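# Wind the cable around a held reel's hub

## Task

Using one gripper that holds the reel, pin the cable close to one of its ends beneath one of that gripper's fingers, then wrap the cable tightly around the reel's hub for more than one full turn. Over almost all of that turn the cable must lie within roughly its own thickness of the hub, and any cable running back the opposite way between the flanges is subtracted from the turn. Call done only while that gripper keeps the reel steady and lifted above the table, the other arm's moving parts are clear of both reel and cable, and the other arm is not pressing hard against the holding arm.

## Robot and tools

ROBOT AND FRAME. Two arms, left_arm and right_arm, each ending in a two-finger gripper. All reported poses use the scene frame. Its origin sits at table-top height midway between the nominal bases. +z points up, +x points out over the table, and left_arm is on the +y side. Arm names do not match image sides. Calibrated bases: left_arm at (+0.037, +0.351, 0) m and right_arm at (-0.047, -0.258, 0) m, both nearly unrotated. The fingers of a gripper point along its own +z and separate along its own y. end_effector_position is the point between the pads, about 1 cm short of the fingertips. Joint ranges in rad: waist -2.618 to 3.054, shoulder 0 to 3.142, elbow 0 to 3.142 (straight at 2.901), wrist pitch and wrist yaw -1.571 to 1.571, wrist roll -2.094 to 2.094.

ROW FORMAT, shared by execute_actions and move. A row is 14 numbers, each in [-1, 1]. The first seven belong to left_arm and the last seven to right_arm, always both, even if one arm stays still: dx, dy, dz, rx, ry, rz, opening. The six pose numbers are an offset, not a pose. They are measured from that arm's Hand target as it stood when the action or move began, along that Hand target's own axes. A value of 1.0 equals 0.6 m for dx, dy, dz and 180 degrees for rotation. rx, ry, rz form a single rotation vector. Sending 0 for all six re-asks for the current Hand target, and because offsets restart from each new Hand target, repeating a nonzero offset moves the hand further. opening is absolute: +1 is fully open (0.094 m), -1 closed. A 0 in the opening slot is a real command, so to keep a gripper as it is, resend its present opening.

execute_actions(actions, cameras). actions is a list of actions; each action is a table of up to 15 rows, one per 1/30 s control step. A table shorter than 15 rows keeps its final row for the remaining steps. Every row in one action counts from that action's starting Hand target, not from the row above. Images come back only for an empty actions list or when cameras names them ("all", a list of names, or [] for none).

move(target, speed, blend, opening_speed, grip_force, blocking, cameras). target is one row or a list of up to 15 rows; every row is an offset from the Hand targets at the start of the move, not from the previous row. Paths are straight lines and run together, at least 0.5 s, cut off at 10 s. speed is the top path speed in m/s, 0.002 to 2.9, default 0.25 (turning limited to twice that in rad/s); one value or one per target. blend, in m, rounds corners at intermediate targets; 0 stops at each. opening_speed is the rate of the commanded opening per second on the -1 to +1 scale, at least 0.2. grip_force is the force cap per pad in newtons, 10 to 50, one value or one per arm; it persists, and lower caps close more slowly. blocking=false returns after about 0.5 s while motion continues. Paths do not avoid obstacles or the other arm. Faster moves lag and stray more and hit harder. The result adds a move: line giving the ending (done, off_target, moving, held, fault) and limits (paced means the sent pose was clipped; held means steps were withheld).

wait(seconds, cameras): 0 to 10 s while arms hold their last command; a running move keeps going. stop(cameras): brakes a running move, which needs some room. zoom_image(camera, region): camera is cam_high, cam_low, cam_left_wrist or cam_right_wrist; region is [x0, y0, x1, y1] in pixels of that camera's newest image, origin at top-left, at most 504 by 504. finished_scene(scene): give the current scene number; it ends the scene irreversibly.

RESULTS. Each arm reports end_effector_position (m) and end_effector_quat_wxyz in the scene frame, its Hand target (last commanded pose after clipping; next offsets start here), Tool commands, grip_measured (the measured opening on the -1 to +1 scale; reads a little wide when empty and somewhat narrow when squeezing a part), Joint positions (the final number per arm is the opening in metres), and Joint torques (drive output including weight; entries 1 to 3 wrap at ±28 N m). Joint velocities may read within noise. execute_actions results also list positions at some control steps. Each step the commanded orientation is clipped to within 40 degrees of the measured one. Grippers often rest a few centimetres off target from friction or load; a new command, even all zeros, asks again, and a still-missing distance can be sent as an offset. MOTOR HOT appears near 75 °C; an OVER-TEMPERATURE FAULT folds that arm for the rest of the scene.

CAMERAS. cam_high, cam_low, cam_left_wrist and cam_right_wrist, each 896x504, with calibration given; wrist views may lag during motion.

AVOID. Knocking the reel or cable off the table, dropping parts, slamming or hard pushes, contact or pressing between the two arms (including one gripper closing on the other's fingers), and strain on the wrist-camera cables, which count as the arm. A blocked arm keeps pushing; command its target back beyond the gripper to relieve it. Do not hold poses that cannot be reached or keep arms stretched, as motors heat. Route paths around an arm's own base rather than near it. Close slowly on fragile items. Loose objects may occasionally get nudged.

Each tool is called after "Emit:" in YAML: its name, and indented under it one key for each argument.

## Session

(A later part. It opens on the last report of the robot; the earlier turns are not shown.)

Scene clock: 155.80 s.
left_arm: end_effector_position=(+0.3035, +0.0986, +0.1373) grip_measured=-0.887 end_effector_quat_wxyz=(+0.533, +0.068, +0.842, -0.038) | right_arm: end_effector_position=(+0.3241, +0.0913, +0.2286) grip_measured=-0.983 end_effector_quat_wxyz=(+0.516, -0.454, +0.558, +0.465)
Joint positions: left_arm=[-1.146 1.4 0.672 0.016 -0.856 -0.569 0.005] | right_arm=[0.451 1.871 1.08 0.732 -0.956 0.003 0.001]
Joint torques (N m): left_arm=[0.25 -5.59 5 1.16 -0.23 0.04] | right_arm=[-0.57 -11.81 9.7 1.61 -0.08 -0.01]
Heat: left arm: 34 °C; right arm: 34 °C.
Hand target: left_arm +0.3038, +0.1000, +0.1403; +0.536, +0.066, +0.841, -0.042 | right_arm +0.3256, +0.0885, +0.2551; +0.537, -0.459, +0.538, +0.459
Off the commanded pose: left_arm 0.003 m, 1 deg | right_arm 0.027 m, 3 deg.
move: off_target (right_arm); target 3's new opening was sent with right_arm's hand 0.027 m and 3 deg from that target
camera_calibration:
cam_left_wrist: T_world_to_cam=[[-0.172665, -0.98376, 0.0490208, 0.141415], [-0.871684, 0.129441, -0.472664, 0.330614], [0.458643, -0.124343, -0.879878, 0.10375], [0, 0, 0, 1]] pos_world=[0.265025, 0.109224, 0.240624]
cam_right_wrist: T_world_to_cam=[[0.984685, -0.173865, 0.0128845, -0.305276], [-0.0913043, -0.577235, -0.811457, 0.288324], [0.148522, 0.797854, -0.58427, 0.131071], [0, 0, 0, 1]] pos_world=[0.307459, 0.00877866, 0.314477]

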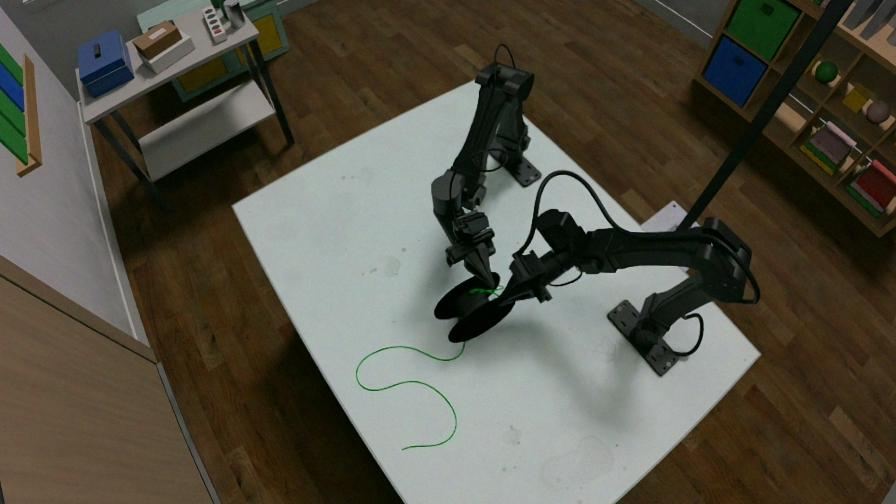

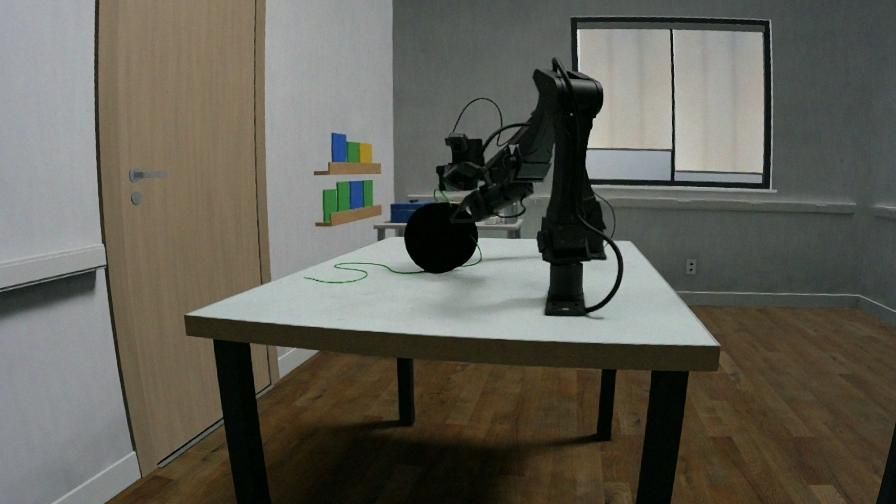

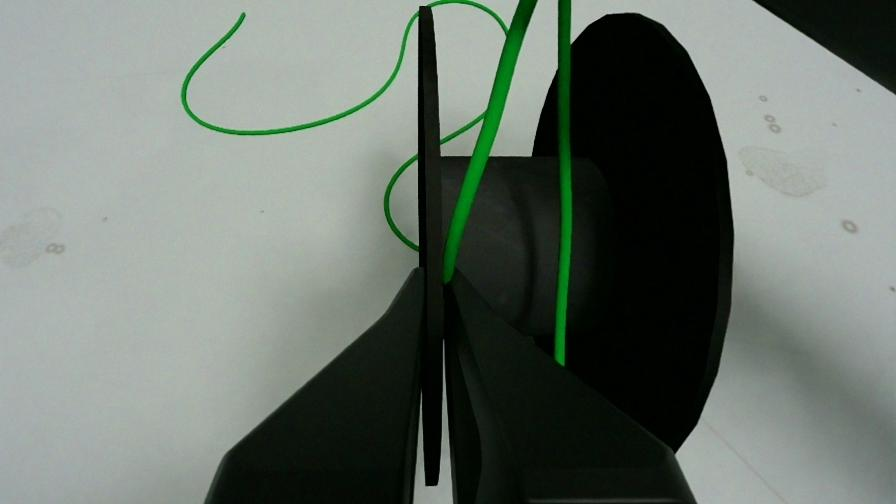

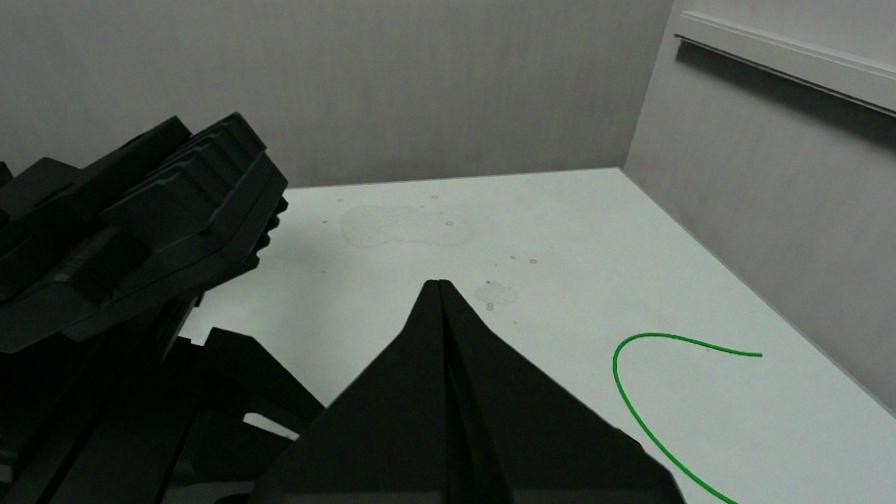

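Emit:
move:
  target: [0,0,0,0,0,0,-1,-0.05,0,-0.06,0,0,0,-0.6]
  speed: 0.1
  cameras: ["all"]

Emit:
zoom_image:
  camera: "cam_low"
  region: [390, 120, 560, 285]

Emit:
zoom_image:
  camera: "cam_high"
  region: [420, 220, 560, 350]

Scene clock: 160.27 s.
left_arm: end_effector_position=(+0.3035, +0.0986, +0.1373) grip_measured=-0.887 end_effector_quat_wxyz=(+0.533, +0.068, +0.842, -0.038) | right_arm: end_effector_position=(+0.3230, +0.0556, +0.2691) grip_measured=-0.603 end_effector_quat_wxyz=(+0.529, -0.454, +0.548, +0.462)
Joint positions: left_arm=[-1.146 1.4 0.672 0.016 -0.856 -0.569 0.005] | right_arm=[0.367 1.749 1.08 0.643 -1.035 0.003 0.019]
Joint torques (N m): left_arm=[0.23 -5.59 4.96 1.16 -0.25 0.04] | right_arm=[-0.4 -10.32 8.44 1.46 -0.15 -0.05]
Heat: left arm: 33 °C; right arm: 35 °C.
Hand target: left_arm +0.3038, +0.1000, +0.1403; +0.536, +0.066, +0.841, -0.042 | right_arm +0.3199, +0.0530, +0.2852; +0.538, -0.459, +0.538, +0.459
Off the commanded pose: left_arm 0.003 m, 1 deg | right_arm 0.017 m, 2 deg.
move: off_target (right_arm)
camera_calibration:
cam_left_wrist: T_world_to_cam=[[-0.172665, -0.98376, 0.0490208, 0.141415], [-0.871684, 0.129441, -0.472664, 0.330614], [0.458643, -0.124343, -0.879878, 0.10375], [0, 0, 0, 1]] pos_world=[0.265025, 0.109224, 0.240624]
cam_right_wrist: T_world_to_cam=[[0.982883, -0.180366, 0.0375492, -0.316577], [-0.0719994, -0.56366, -0.822863, 0.296615], [0.169581, 0.806074, -0.566998, 0.171544], [0, 0, 0, 1]] pos_world=[0.303424, -0.0281872, 0.353225]

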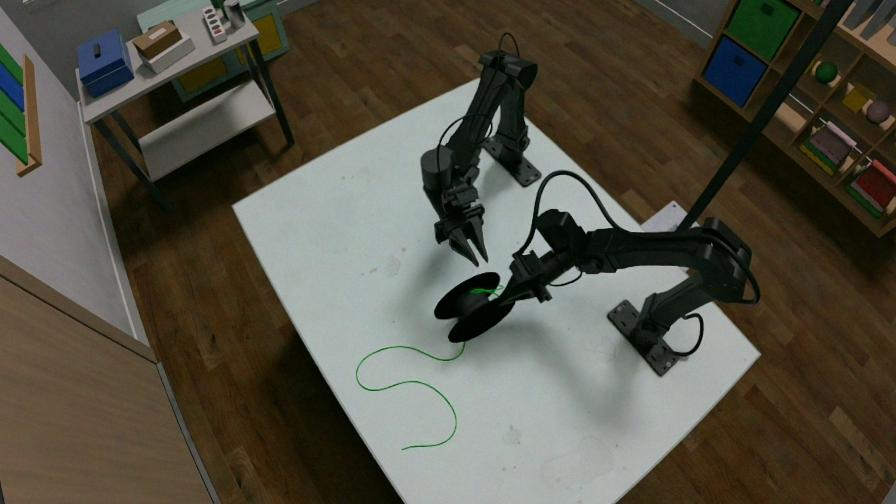

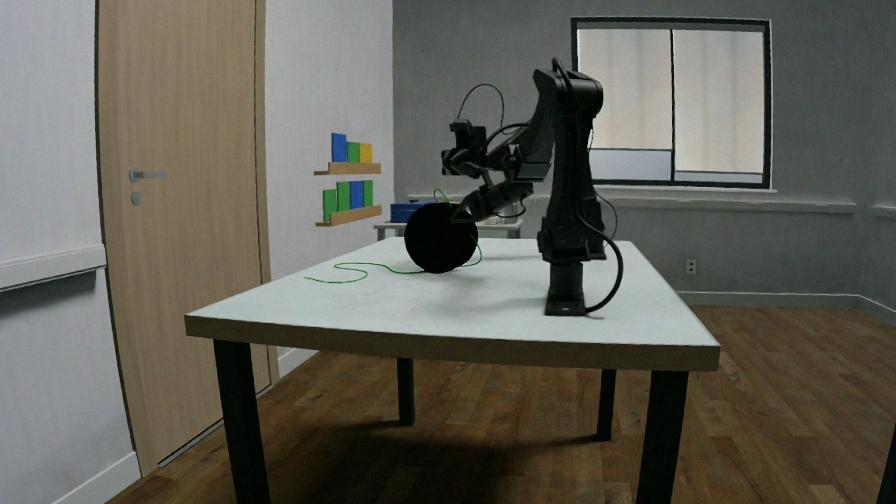

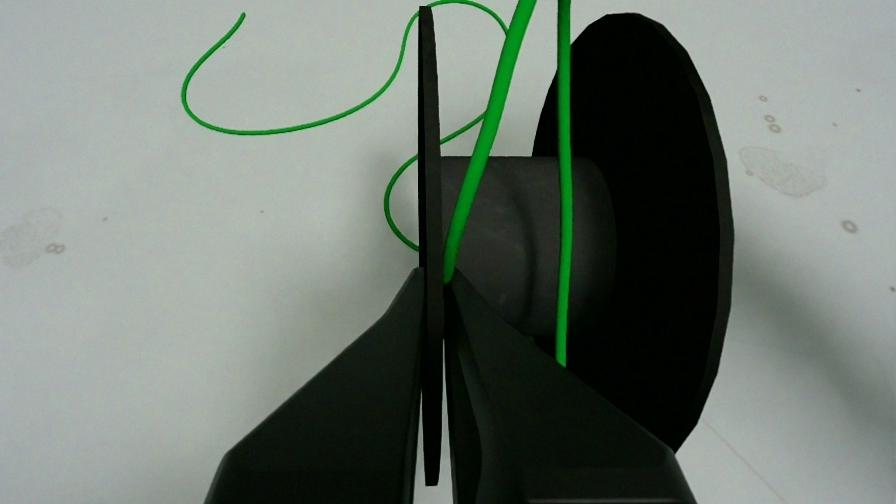

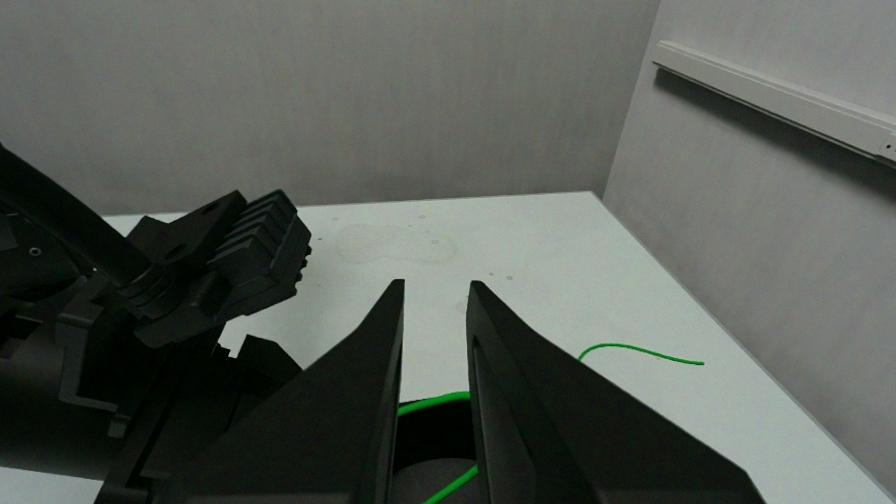

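Scaled by 2.965 from the camera's 896x504 image, which has a finer 1280x720 frame.

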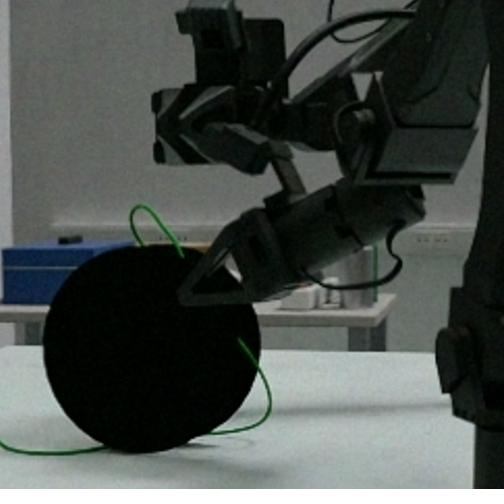

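Scaled by 3.600 from the camera's 896x504 image, which has a finer 1280x720 frame.

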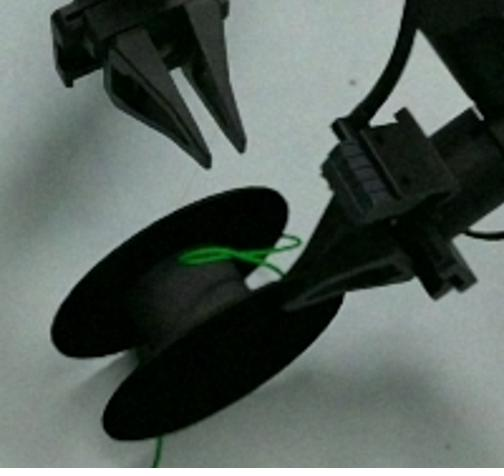

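Emit:
move:
  target:
    - [0,0,0,0,0,0,-1,0.05,-0.03,-0.02,0,0,0.5,-0.3]
    - [0,0,0,0,0,0,-1,0.1,-0.03,-0.02,0,0,0.5,-0.3]
  speed: [0.5,0.1]
  cameras: ["all"]

Emit:
zoom_image:
  camera: "cam_low"
  region: [390, 120, 560, 285]

Emit:
zoom_image:
  camera: "cam_high"
  region: [420, 220, 560, 350]

Scene clock: 168.47 s.
left_arm: end_effector_position=(+0.3035, +0.0986, +0.1373) grip_measured=-0.887 end_effector_quat_wxyz=(+0.533, +0.068, +0.842, -0.038) | right_arm: end_effector_position=(+0.3343, +0.0407, +0.2311) grip_measured=-0.303 end_effector_quat_wxyz=(+0.052, +0.058, +0.706, +0.704)
Joint positions: left_arm=[-1.146 1.4 0.672 0.016 -0.856 -0.569 0.005] | right_arm=[0.317 1.85 1.022 0.819 -1.09 1.571 0.033]
Joint torques (N m): left_arm=[0.21 -5.55 5.01 1.16 -0.24 0.03] | right_arm=[-0.73 -7.17 5.68 1.86 -0.08 -0.03]
Heat: left arm: 33 °C; right arm: 35 °C.
Hand target: left_arm +0.3038, +0.1000, +0.1403; +0.536, +0.066, +0.841, -0.042 | right_arm +0.3358, +0.0383, +0.2252; +0.055, +0.056, +0.705, +0.705
Off the commanded pose: left_arm 0.003 m, 1 deg | right_arm 0.007 m, 1 deg.
move: done
camera_calibration:
cam_left_wrist: T_world_to_cam=[[-0.172665, -0.98376, 0.0490208, 0.141415], [-0.871684, 0.129441, -0.472664, 0.330614], [0.458643, -0.124343, -0.879878, 0.10375], [0, 0, 0, 1]] pos_world=[0.265025, 0.109224, 0.240624]
cam_right_wrist: T_world_to_cam=[[0.0504977, -0.0331922, -0.998172, 0.216106], [-0.906155, -0.421747, -0.0318181, 0.348174], [-0.41992, 0.906106, -0.0513746, 0.233829], [0, 0, 0, 1]] pos_world=[0.402777, -0.0578594, 0.238802]

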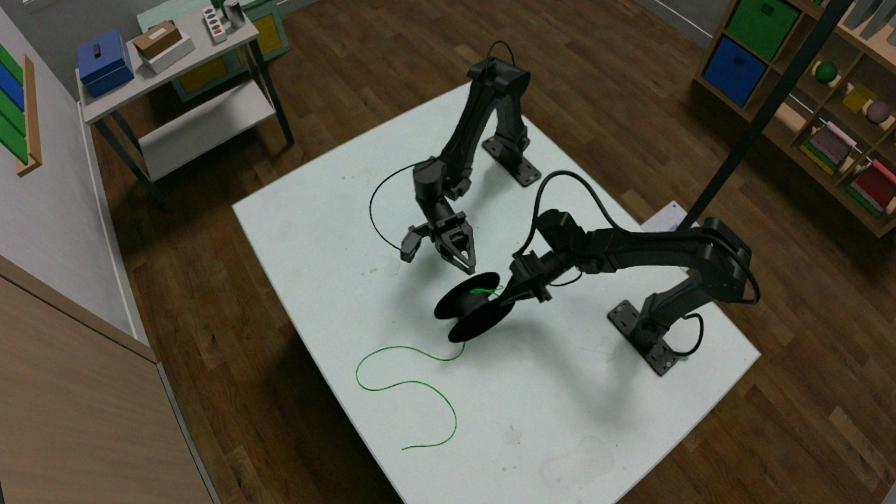

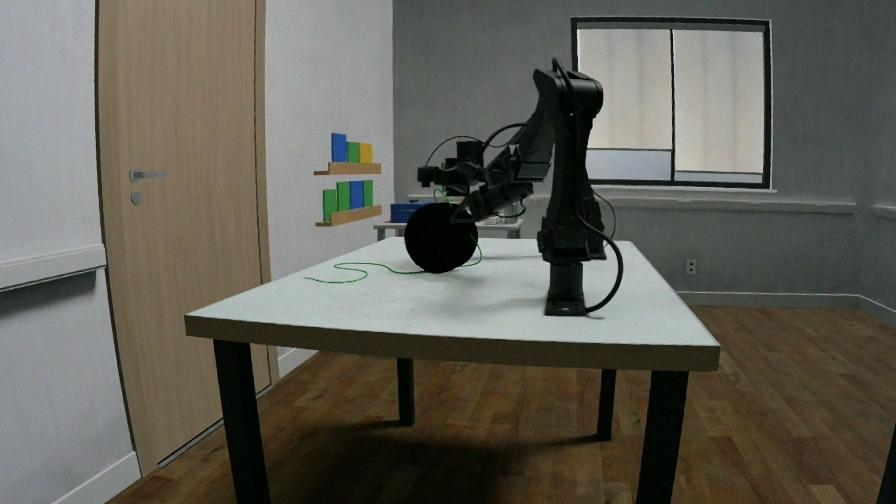

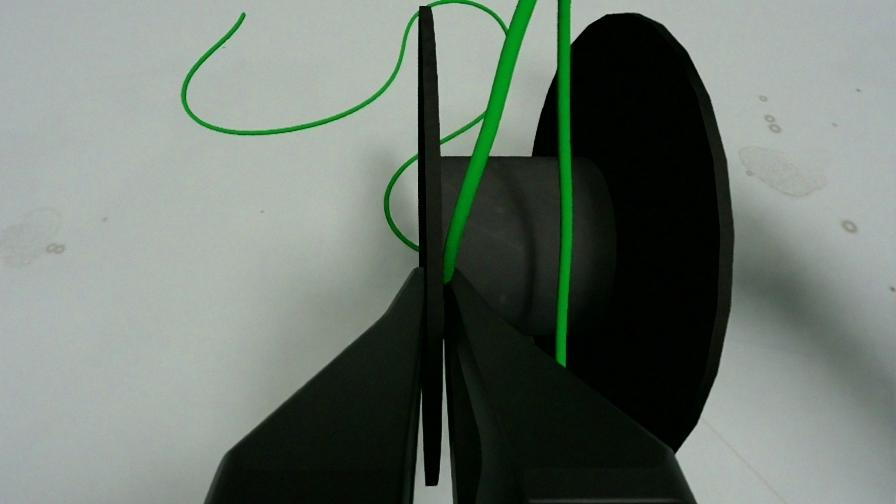

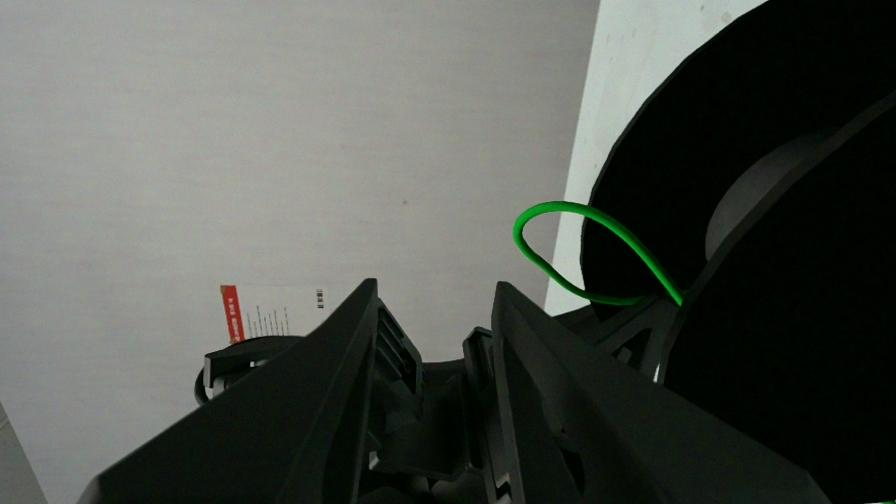

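Scaled by 2.965 from the camera's 896x504 image, which has a finer 1280x720 frame.

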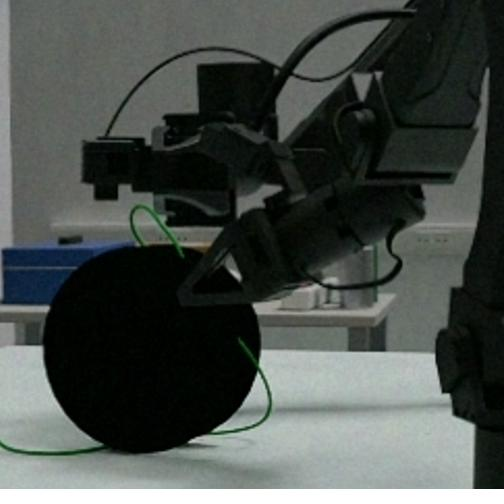

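Scaled by 3.600 from the camera's 896x504 image, which has a finer 1280x720 frame.

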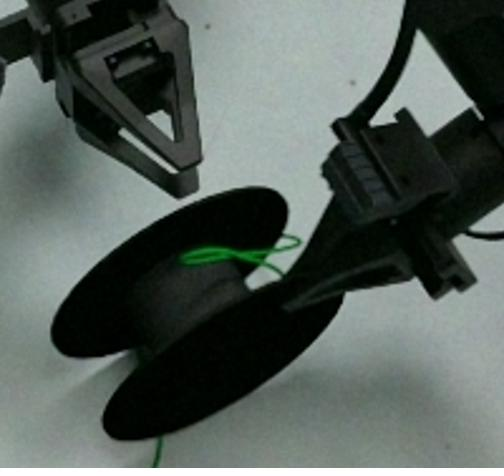

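Emit:
move:
  target:
    - [0,0,0,0,0,0,-1,-0.035,-0.048,0.015,0,0,-0.5,-0.55]
    - [0,0,0,0,0,0,-1,-0.029,-0.048,0.06,0,0,-0.5,-0.55]
  speed: [0.5,0.08]
  cameras: ["all"]

Emit:
zoom_image:
  camera: "cam_low"
  region: [390, 120, 560, 285]

Emit:
zoom_image:
  camera: "cam_high"
  region: [420, 220, 560, 350]

Scene clock: 177.07 s.
left_arm: end_effector_position=(+0.3035, +0.0986, +0.1373) grip_measured=-0.887 end_effector_quat_wxyz=(+0.533, +0.068, +0.842, -0.038) | right_arm: end_effector_position=(+0.3522, +0.0682, +0.2007) grip_measured=-0.547 end_effector_quat_wxyz=(+0.540, -0.459, +0.534, +0.461)
Joint positions: left_arm=[-1.146 1.4 0.672 0.016 -0.856 -0.569 0.005] | right_arm=[0.368 2.013 1.092 0.935 -1.04 0.009 0.021]
Joint torques (N m): left_arm=[0.2 -5.6 5 1.16 -0.24 0.03] | right_arm=[0.14 -7.66 9.17 1.42 0.03 -0.13]
Heat: left arm: 33 °C; right arm: 35 °C.
Hand target: left_arm +0.3038, +0.1000, +0.1403; +0.536, +0.066, +0.841, -0.042 | right_arm +0.3586, +0.0712, +0.1964; +0.538, -0.459, +0.538, +0.459
Off the commanded pose: left_arm 0.003 m, 1 deg | right_arm 0.008 m, 0 deg.
move: done
camera_calibration:
cam_left_wrist: T_world_to_cam=[[-0.172665, -0.98376, 0.0490208, 0.141415], [-0.871684, 0.129441, -0.472664, 0.330614], [0.458643, -0.124343, -0.879878, 0.10375], [0, 0, 0, 1]] pos_world=[0.265025, 0.109224, 0.240624]
cam_right_wrist: T_world_to_cam=[[0.982452, -0.174401, 0.0661275, -0.346365], [-0.0416733, -0.550824, -0.83358, 0.240222], [0.181802, 0.816196, -0.548426, 0.108889], [0, 0, 0, 1]] pos_world=[0.330502, -0.0169609, 0.282866]

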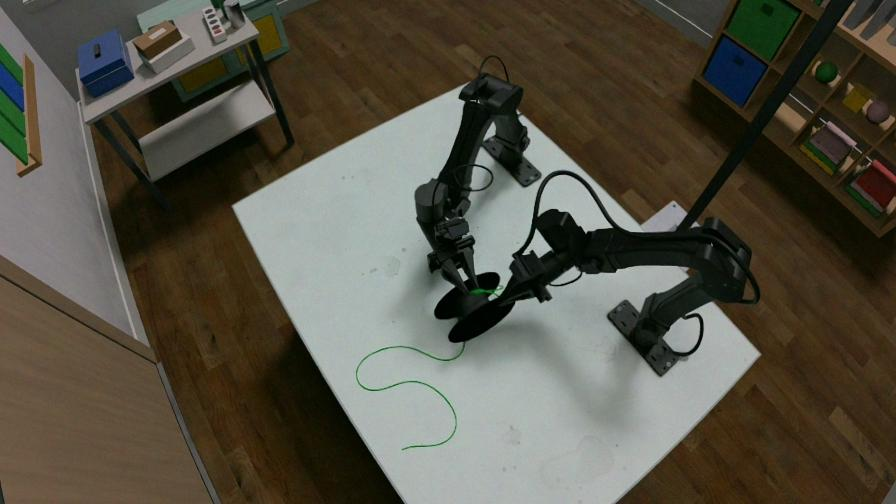

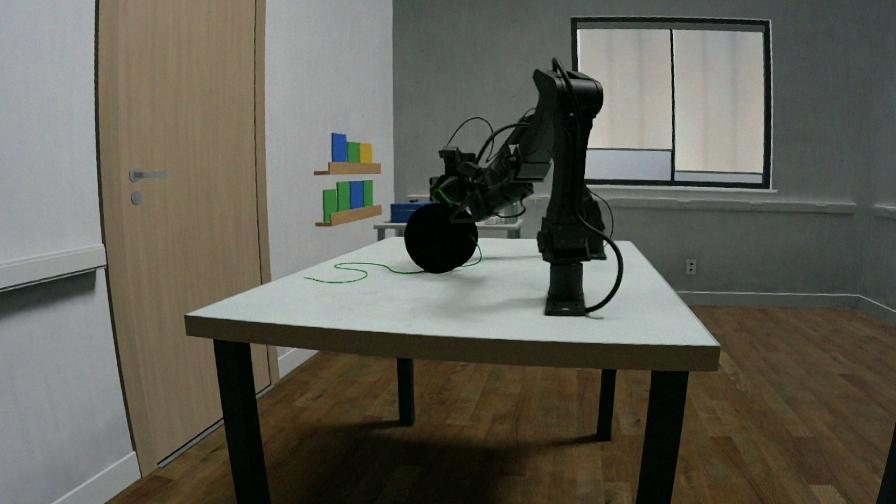

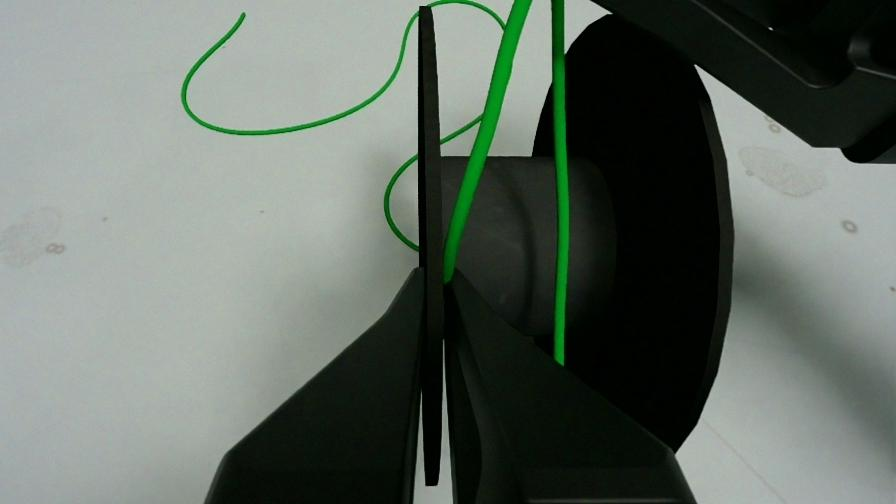

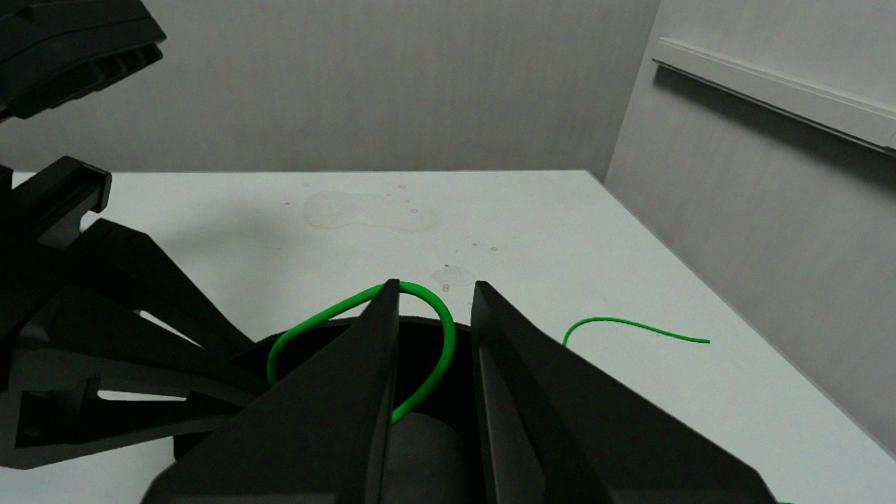

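Scaled by 2.965 from the camera's 896x504 image, which has a finer 1280x720 frame.

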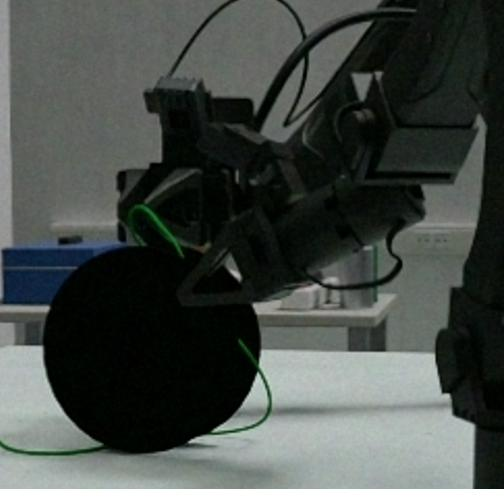

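Scaled by 3.600 from the camera's 896x504 image, which has a finer 1280x720 frame.

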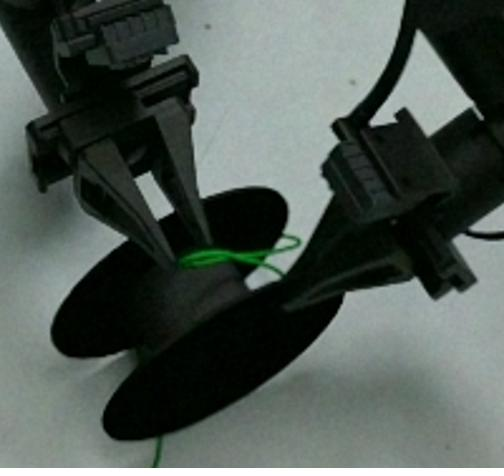

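Emit:
move:
  target:
    - [0,0,0,0,0,0,-1,0.018,-0.005,0,0,0,0,-0.45]
    - [0,0,0,0,0,0,-1,0.018,-0.001,0.036,0,0,0,-0.45]
  speed: 0.05
  cameras: ["cam_left_wrist","cam_right_wrist","cam_low"]

Scene clock: 180.50 s.
left_arm: end_effector_position=(+0.3033, +0.0994, +0.1367) grip_measured=-0.887 end_effector_quat_wxyz=(+0.533, +0.069, +0.843, -0.036) | right_arm: end_effector_position=(+0.3591, +0.0842, +0.2019) grip_measured=-0.453 end_effector_quat_wxyz=(+0.550, -0.461, +0.525, +0.457)
Joint positions: left_arm=[-1.146 1.4 0.672 0.011 -0.858 -0.57 0.005] | right_arm=[0.399 2.058 1.146 0.956 -1.005 0.009 0.026]
Joint torques (N m): left_arm=[0.2 -5.57 5 1.2 -0.23 0.06] | right_arm=[1.22 -6.68 8.35 1.32 0.15 -0.07]
Heat: left arm: 33 °C; right arm: 35 °C.
Hand target: left_arm +0.3038, +0.1000, +0.1403; +0.536, +0.066, +0.841, -0.042 | right_arm +0.3626, +0.0924, +0.1856; +0.538, -0.459, +0.538, +0.459
Off the commanded pose: left_arm 0.004 m, 1 deg | right_arm 0.019 m, 2 deg.
move: off_target (right_arm)
camera_calibration:
cam_left_wrist: T_world_to_cam=[[-0.171006, -0.984225, 0.0453671, 0.142139], [-0.872493, 0.12988, -0.471049, 0.330124], [0.457725, -0.120135, -0.88094, 0.103373], [0, 0, 0, 1]] pos_world=[0.265021, 0.109439, 0.240121]
cam_right_wrist: T_world_to_cam=[[0.979633, -0.179553, 0.0898936, -0.353888], [-0.0219302, -0.540673, -0.840947, 0.243812], [0.199597, 0.821848, -0.533598, 0.0854038], [0, 0, 0, 1]] pos_world=[0.33498, -0.00190791, 0.282416]
Images, in order (width x height): cam_low 896x504, cam_left_wrist 896x504, cam_right_wrist 896x504.

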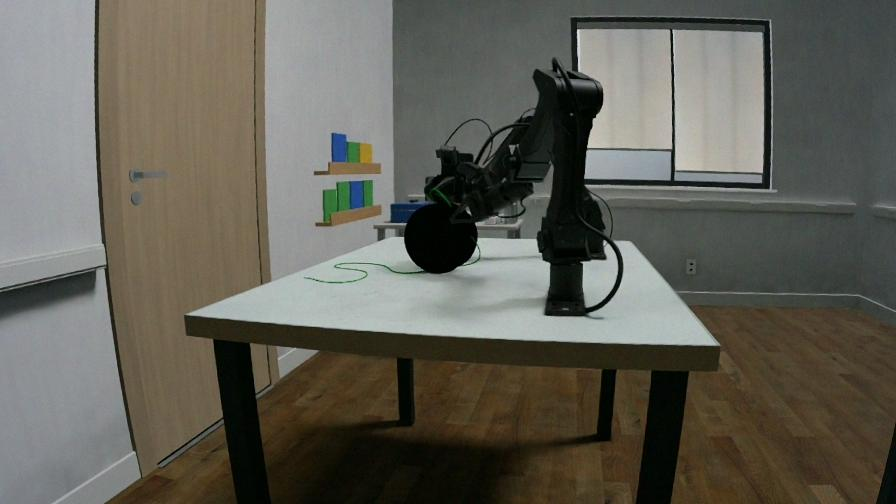

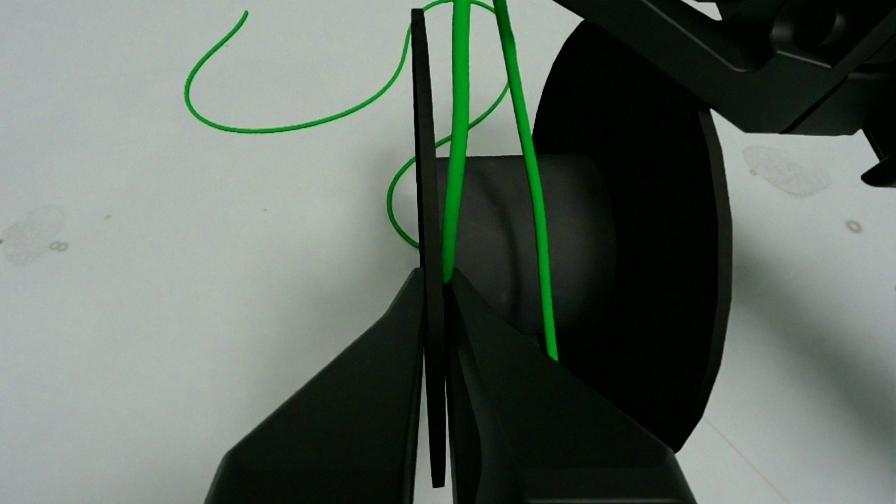

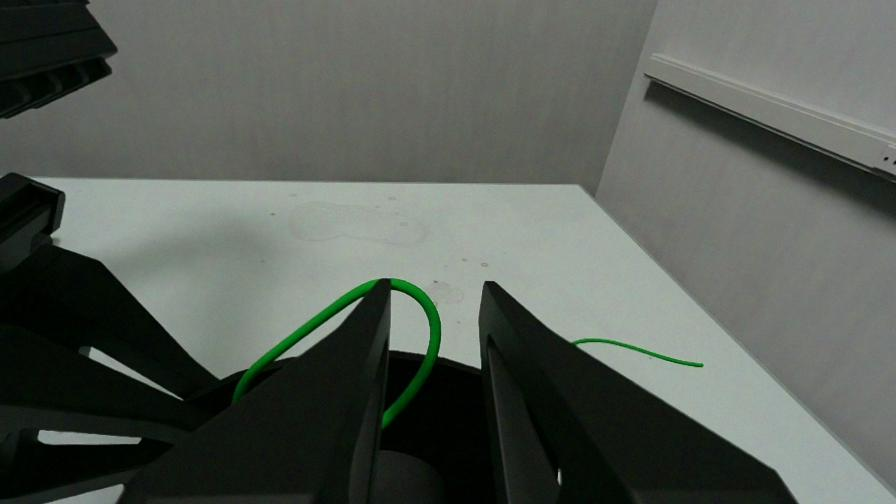

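Emit:
move:
  target:
    - [0,0,0,0,0,0,-1,0,0,-0.2,0,0,0,-0.45]
    - [0,0,0,0,0,0,-1,0.026,0.252,-0.2464,0.2717,0,0,0.6]
  speed: [0.15,0.3]
  blend: [0.02,0]
  cameras: ["cam_left_wrist","cam_high"]

Emit:
move:
  target:
    - [-0.121,0,-0.0564,0,0,0,-1,0,0,0,0,0,0,0.6]
    - [-0.4007,-0.0223,-0.1063,0.2685,-0.1302,0.0595,-1,0,0,0,0,0,0,0.6]
  speed: [0.1,0.2]
  blend: [0.03,0]
  cameras: ["all"]

Scene clock: 193.50 s.
left_arm: end_effector_position=(+0.3034, +0.0993, +0.1369) grip_measured=-0.887 end_effector_quat_wxyz=(+0.533, +0.068, +0.843, -0.037) | right_arm: end_effector_position=(+0.1904, -0.0323, +0.1692) grip_measured=+0.597 end_effector_quat_wxyz=(+0.681, -0.194, +0.679, +0.196)
Joint positions: left_arm=[-1.146 1.4 0.672 0.012 -0.858 -0.57 0.005] | right_arm=[0.981 1.21 0.073 1.141 0.431 0 0.075]
Joint torques (N m): left_arm=[0.24 -5.57 5 1.19 -0.23 0.05] | right_arm=[0.62 -1.78 6.46 1.71 0.05 0.01]
Heat: left arm: 34 °C; right arm: 35 °C.
Hand target: left_arm +0.3038, +0.1000, +0.1403; +0.536, +0.066, +0.841, -0.042 | right_arm +0.1901, -0.0301, +0.1700; +0.679, -0.196, +0.680, +0.195
Off the commanded pose: left_arm 0.003 m, 1 deg | right_arm 0.002 m, 0 deg.
move: done
camera_calibration:
cam_left_wrist: T_world_to_cam=[[-0.171021, -0.984179, 0.0463037, 0.141901], [-0.872289, 0.129392, -0.471561, 0.330342], [0.458108, -0.121037, -0.880617, 0.103469], [0, 0, 0, 1]] pos_world=[0.265022, 0.109436, 0.240322]
Images, in order (width x height): cam_high 896x504, cam_left_wrist 896x504.

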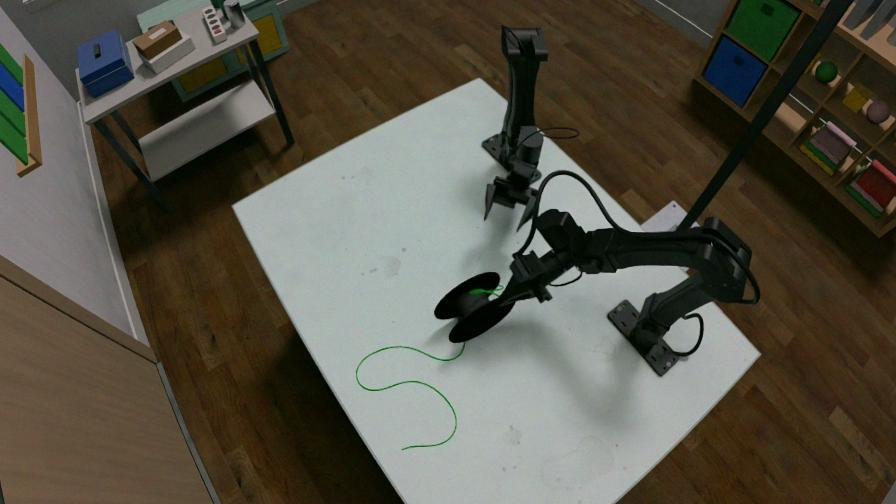

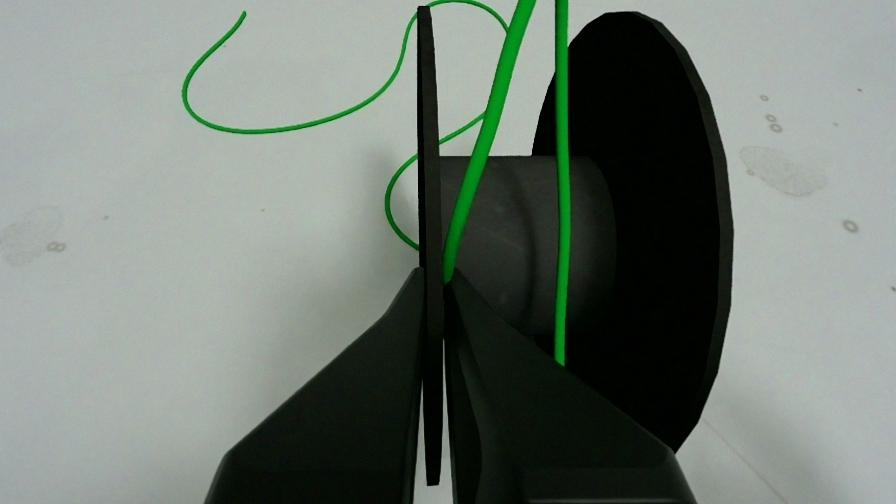

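Scene clock: 197.57 s.
left_arm: end_effector_position=(+0.3408, +0.0848, +0.3286) grip_measured=-0.887 end_effector_quat_wxyz=(+0.561, +0.343, +0.676, -0.333) | right_arm: end_effector_position=(+0.1904, -0.0323, +0.1692) grip_measured=+0.597 end_effector_quat_wxyz=(+0.681, -0.194, +0.679, +0.196)
Joint positions: left_arm=[-0.516 1.168 0.951 0.048 0.486 0.012 0.005] | right_arm=[0.981 1.21 0.073 1.141 0.431 0 0.075]
Joint torques (N m): left_arm=[0.39 -4.22 11 2.35 0.19 -0.12] | right_arm=[0.46 -1.73 6.58 1.69 -0.01 -0.01]
Heat: left arm: 35 °C; right arm: 35 °C.
Hand target: left_arm +0.3448, +0.0801, +0.3851; +0.619, +0.343, +0.618, -0.343 | right_arm +0.1901, -0.0301, +0.1700; +0.679, -0.196, +0.680, +0.195
Off the commanded pose: left_arm 0.057 m, 9 deg | right_arm 0.002 m, 0 deg.
move: off_target (left_arm)
camera_calibration:
cam_left_wrist: T_world_to_cam=[[-0.850757, -0.512682, 0.115625, 0.294068], [-0.433984, 0.561218, -0.704764, 0.345849], [0.296429, -0.649762, -0.699956, 0.29402], [0, 0, 0, 1]] pos_world=[0.313117, 0.147709, 0.415541]
cam_right_wrist: T_world_to_cam=[[0.510637, -0.857604, 0.0613564, -0.13435], [-0.449297, -0.327002, -0.831385, 0.236306], [0.733063, 0.396969, -0.552299, 0.0852334], [0, 0, 0, 1]] pos_world=[0.112294, -0.0717819, 0.251779]

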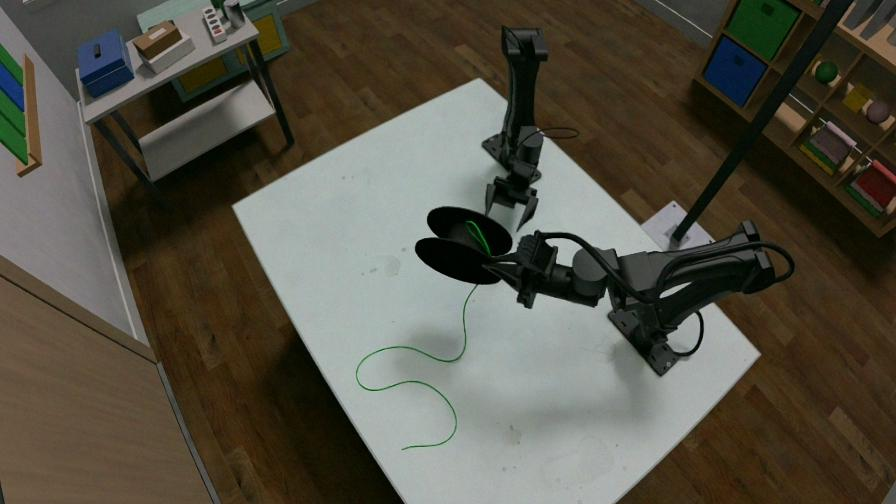

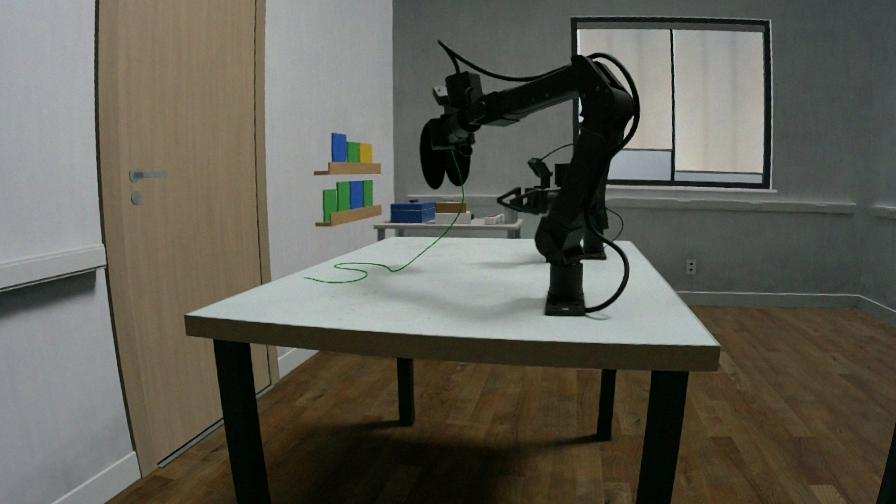

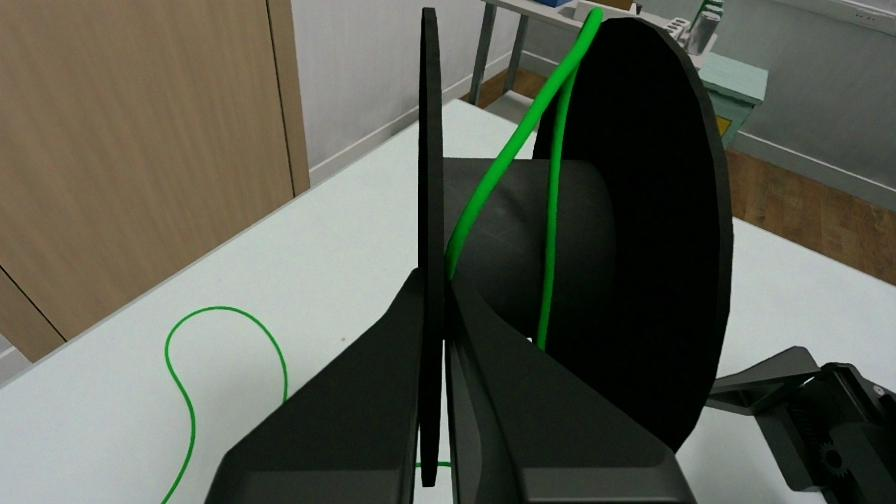

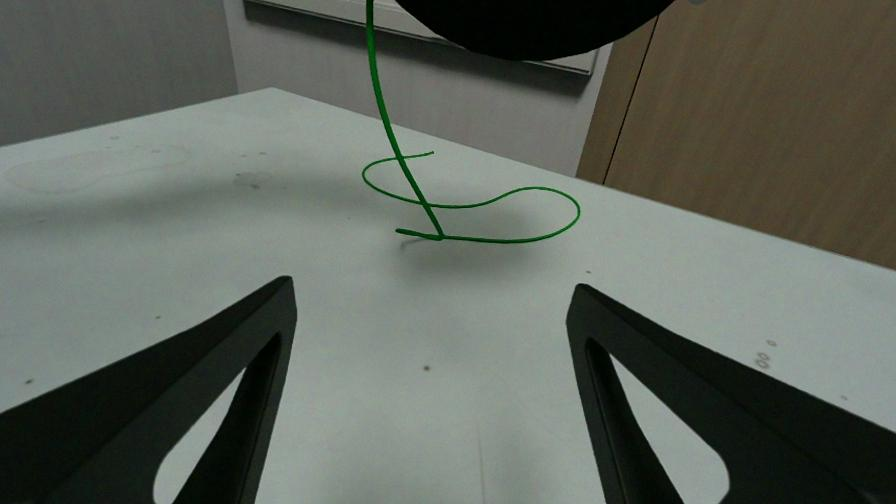

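Emit:
move:
  target: [-0.083,0,0,0,0,0,-1,0.02,0,0,0,0,-0.25,0.6]
  speed: 0.2
  cameras: ["cam_low","cam_left_wrist","cam_right_wrist"]

Scene clock: 204.07 s.
left_arm: end_effector_position=(+0.3459, +0.0814, +0.3847) grip_measured=-0.887 end_effector_quat_wxyz=(+0.570, +0.343, +0.667, -0.335) | right_arm: end_effector_position=(+0.1926, -0.0292, +0.1600) grip_measured=+0.597 end_effector_quat_wxyz=(+0.702, -0.441, +0.553, -0.082)
Joint positions: left_arm=[-0.516 1.212 1.178 -0.11 0.49 0.011 0.005] | right_arm=[0.981 1.318 0.068 1.248 0.432 -0.788 0.075]
Joint torques (N m): left_arm=[0.24 -4.62 10.66 2.11 0.17 -0.11] | right_arm=[0.55 -1.5 4.19 2.04 0.02 0.02]
Heat: left arm: 37 °C; right arm: 34 °C.
Hand target: left_arm +0.3447, +0.0802, +0.4350; +0.619, +0.343, +0.618, -0.343 | right_arm +0.1901, -0.0300, +0.1581; +0.703, -0.441, +0.553, -0.079
Off the commanded pose: left_arm 0.050 m, 8 deg | right_arm 0.003 m, 0 deg.
move: off_target (left_arm)
camera_calibration:
cam_left_wrist: T_world_to_cam=[[-0.854434, -0.508752, 0.105421, 0.295002], [-0.417909, 0.552412, -0.721244, 0.39104], [0.308699, -0.660312, -0.684612, 0.320171], [0, 0, 0, 1]] pos_world=[0.316642, 0.14548, 0.470129]
cam_right_wrist: T_world_to_cam=[[0.332207, -0.568712, 0.752466, -0.199931], [-0.146672, -0.819218, -0.554409, 0.113731], [0.931733, 0.0738128, -0.355564, -0.00189356], [0, 0, 0, 1]] pos_world=[0.0848638, -0.0203925, 0.212822]
Images, in order (width x height): cam_low 896x504, cam_left_wrist 896x504, cam_right_wrist 896x504.

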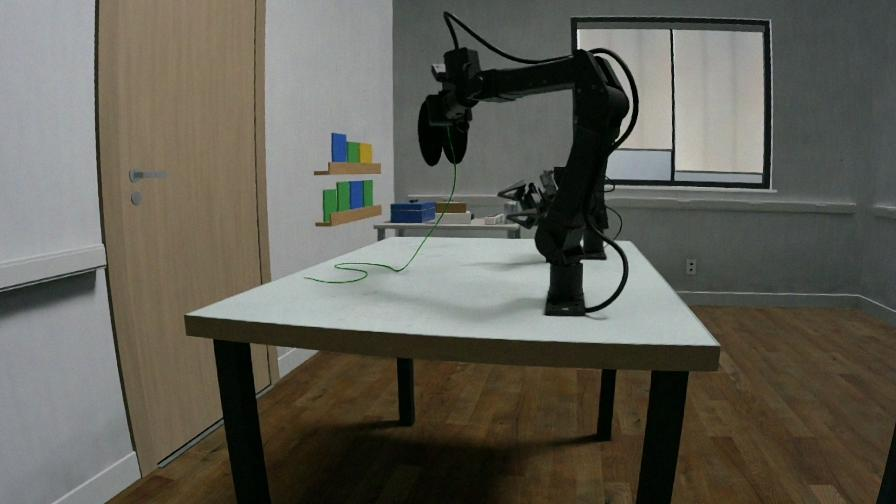

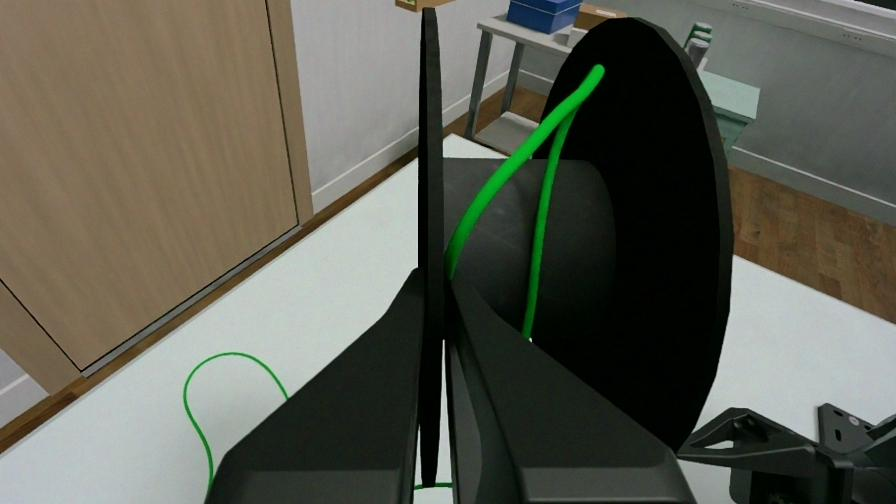

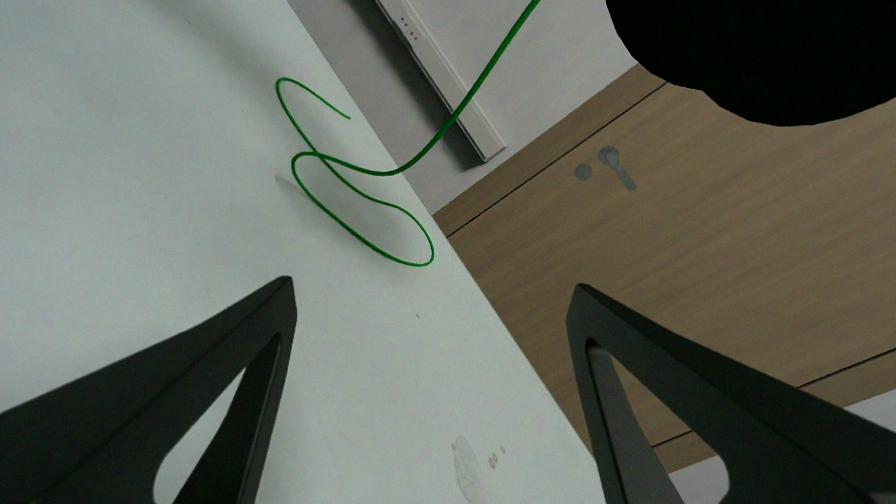

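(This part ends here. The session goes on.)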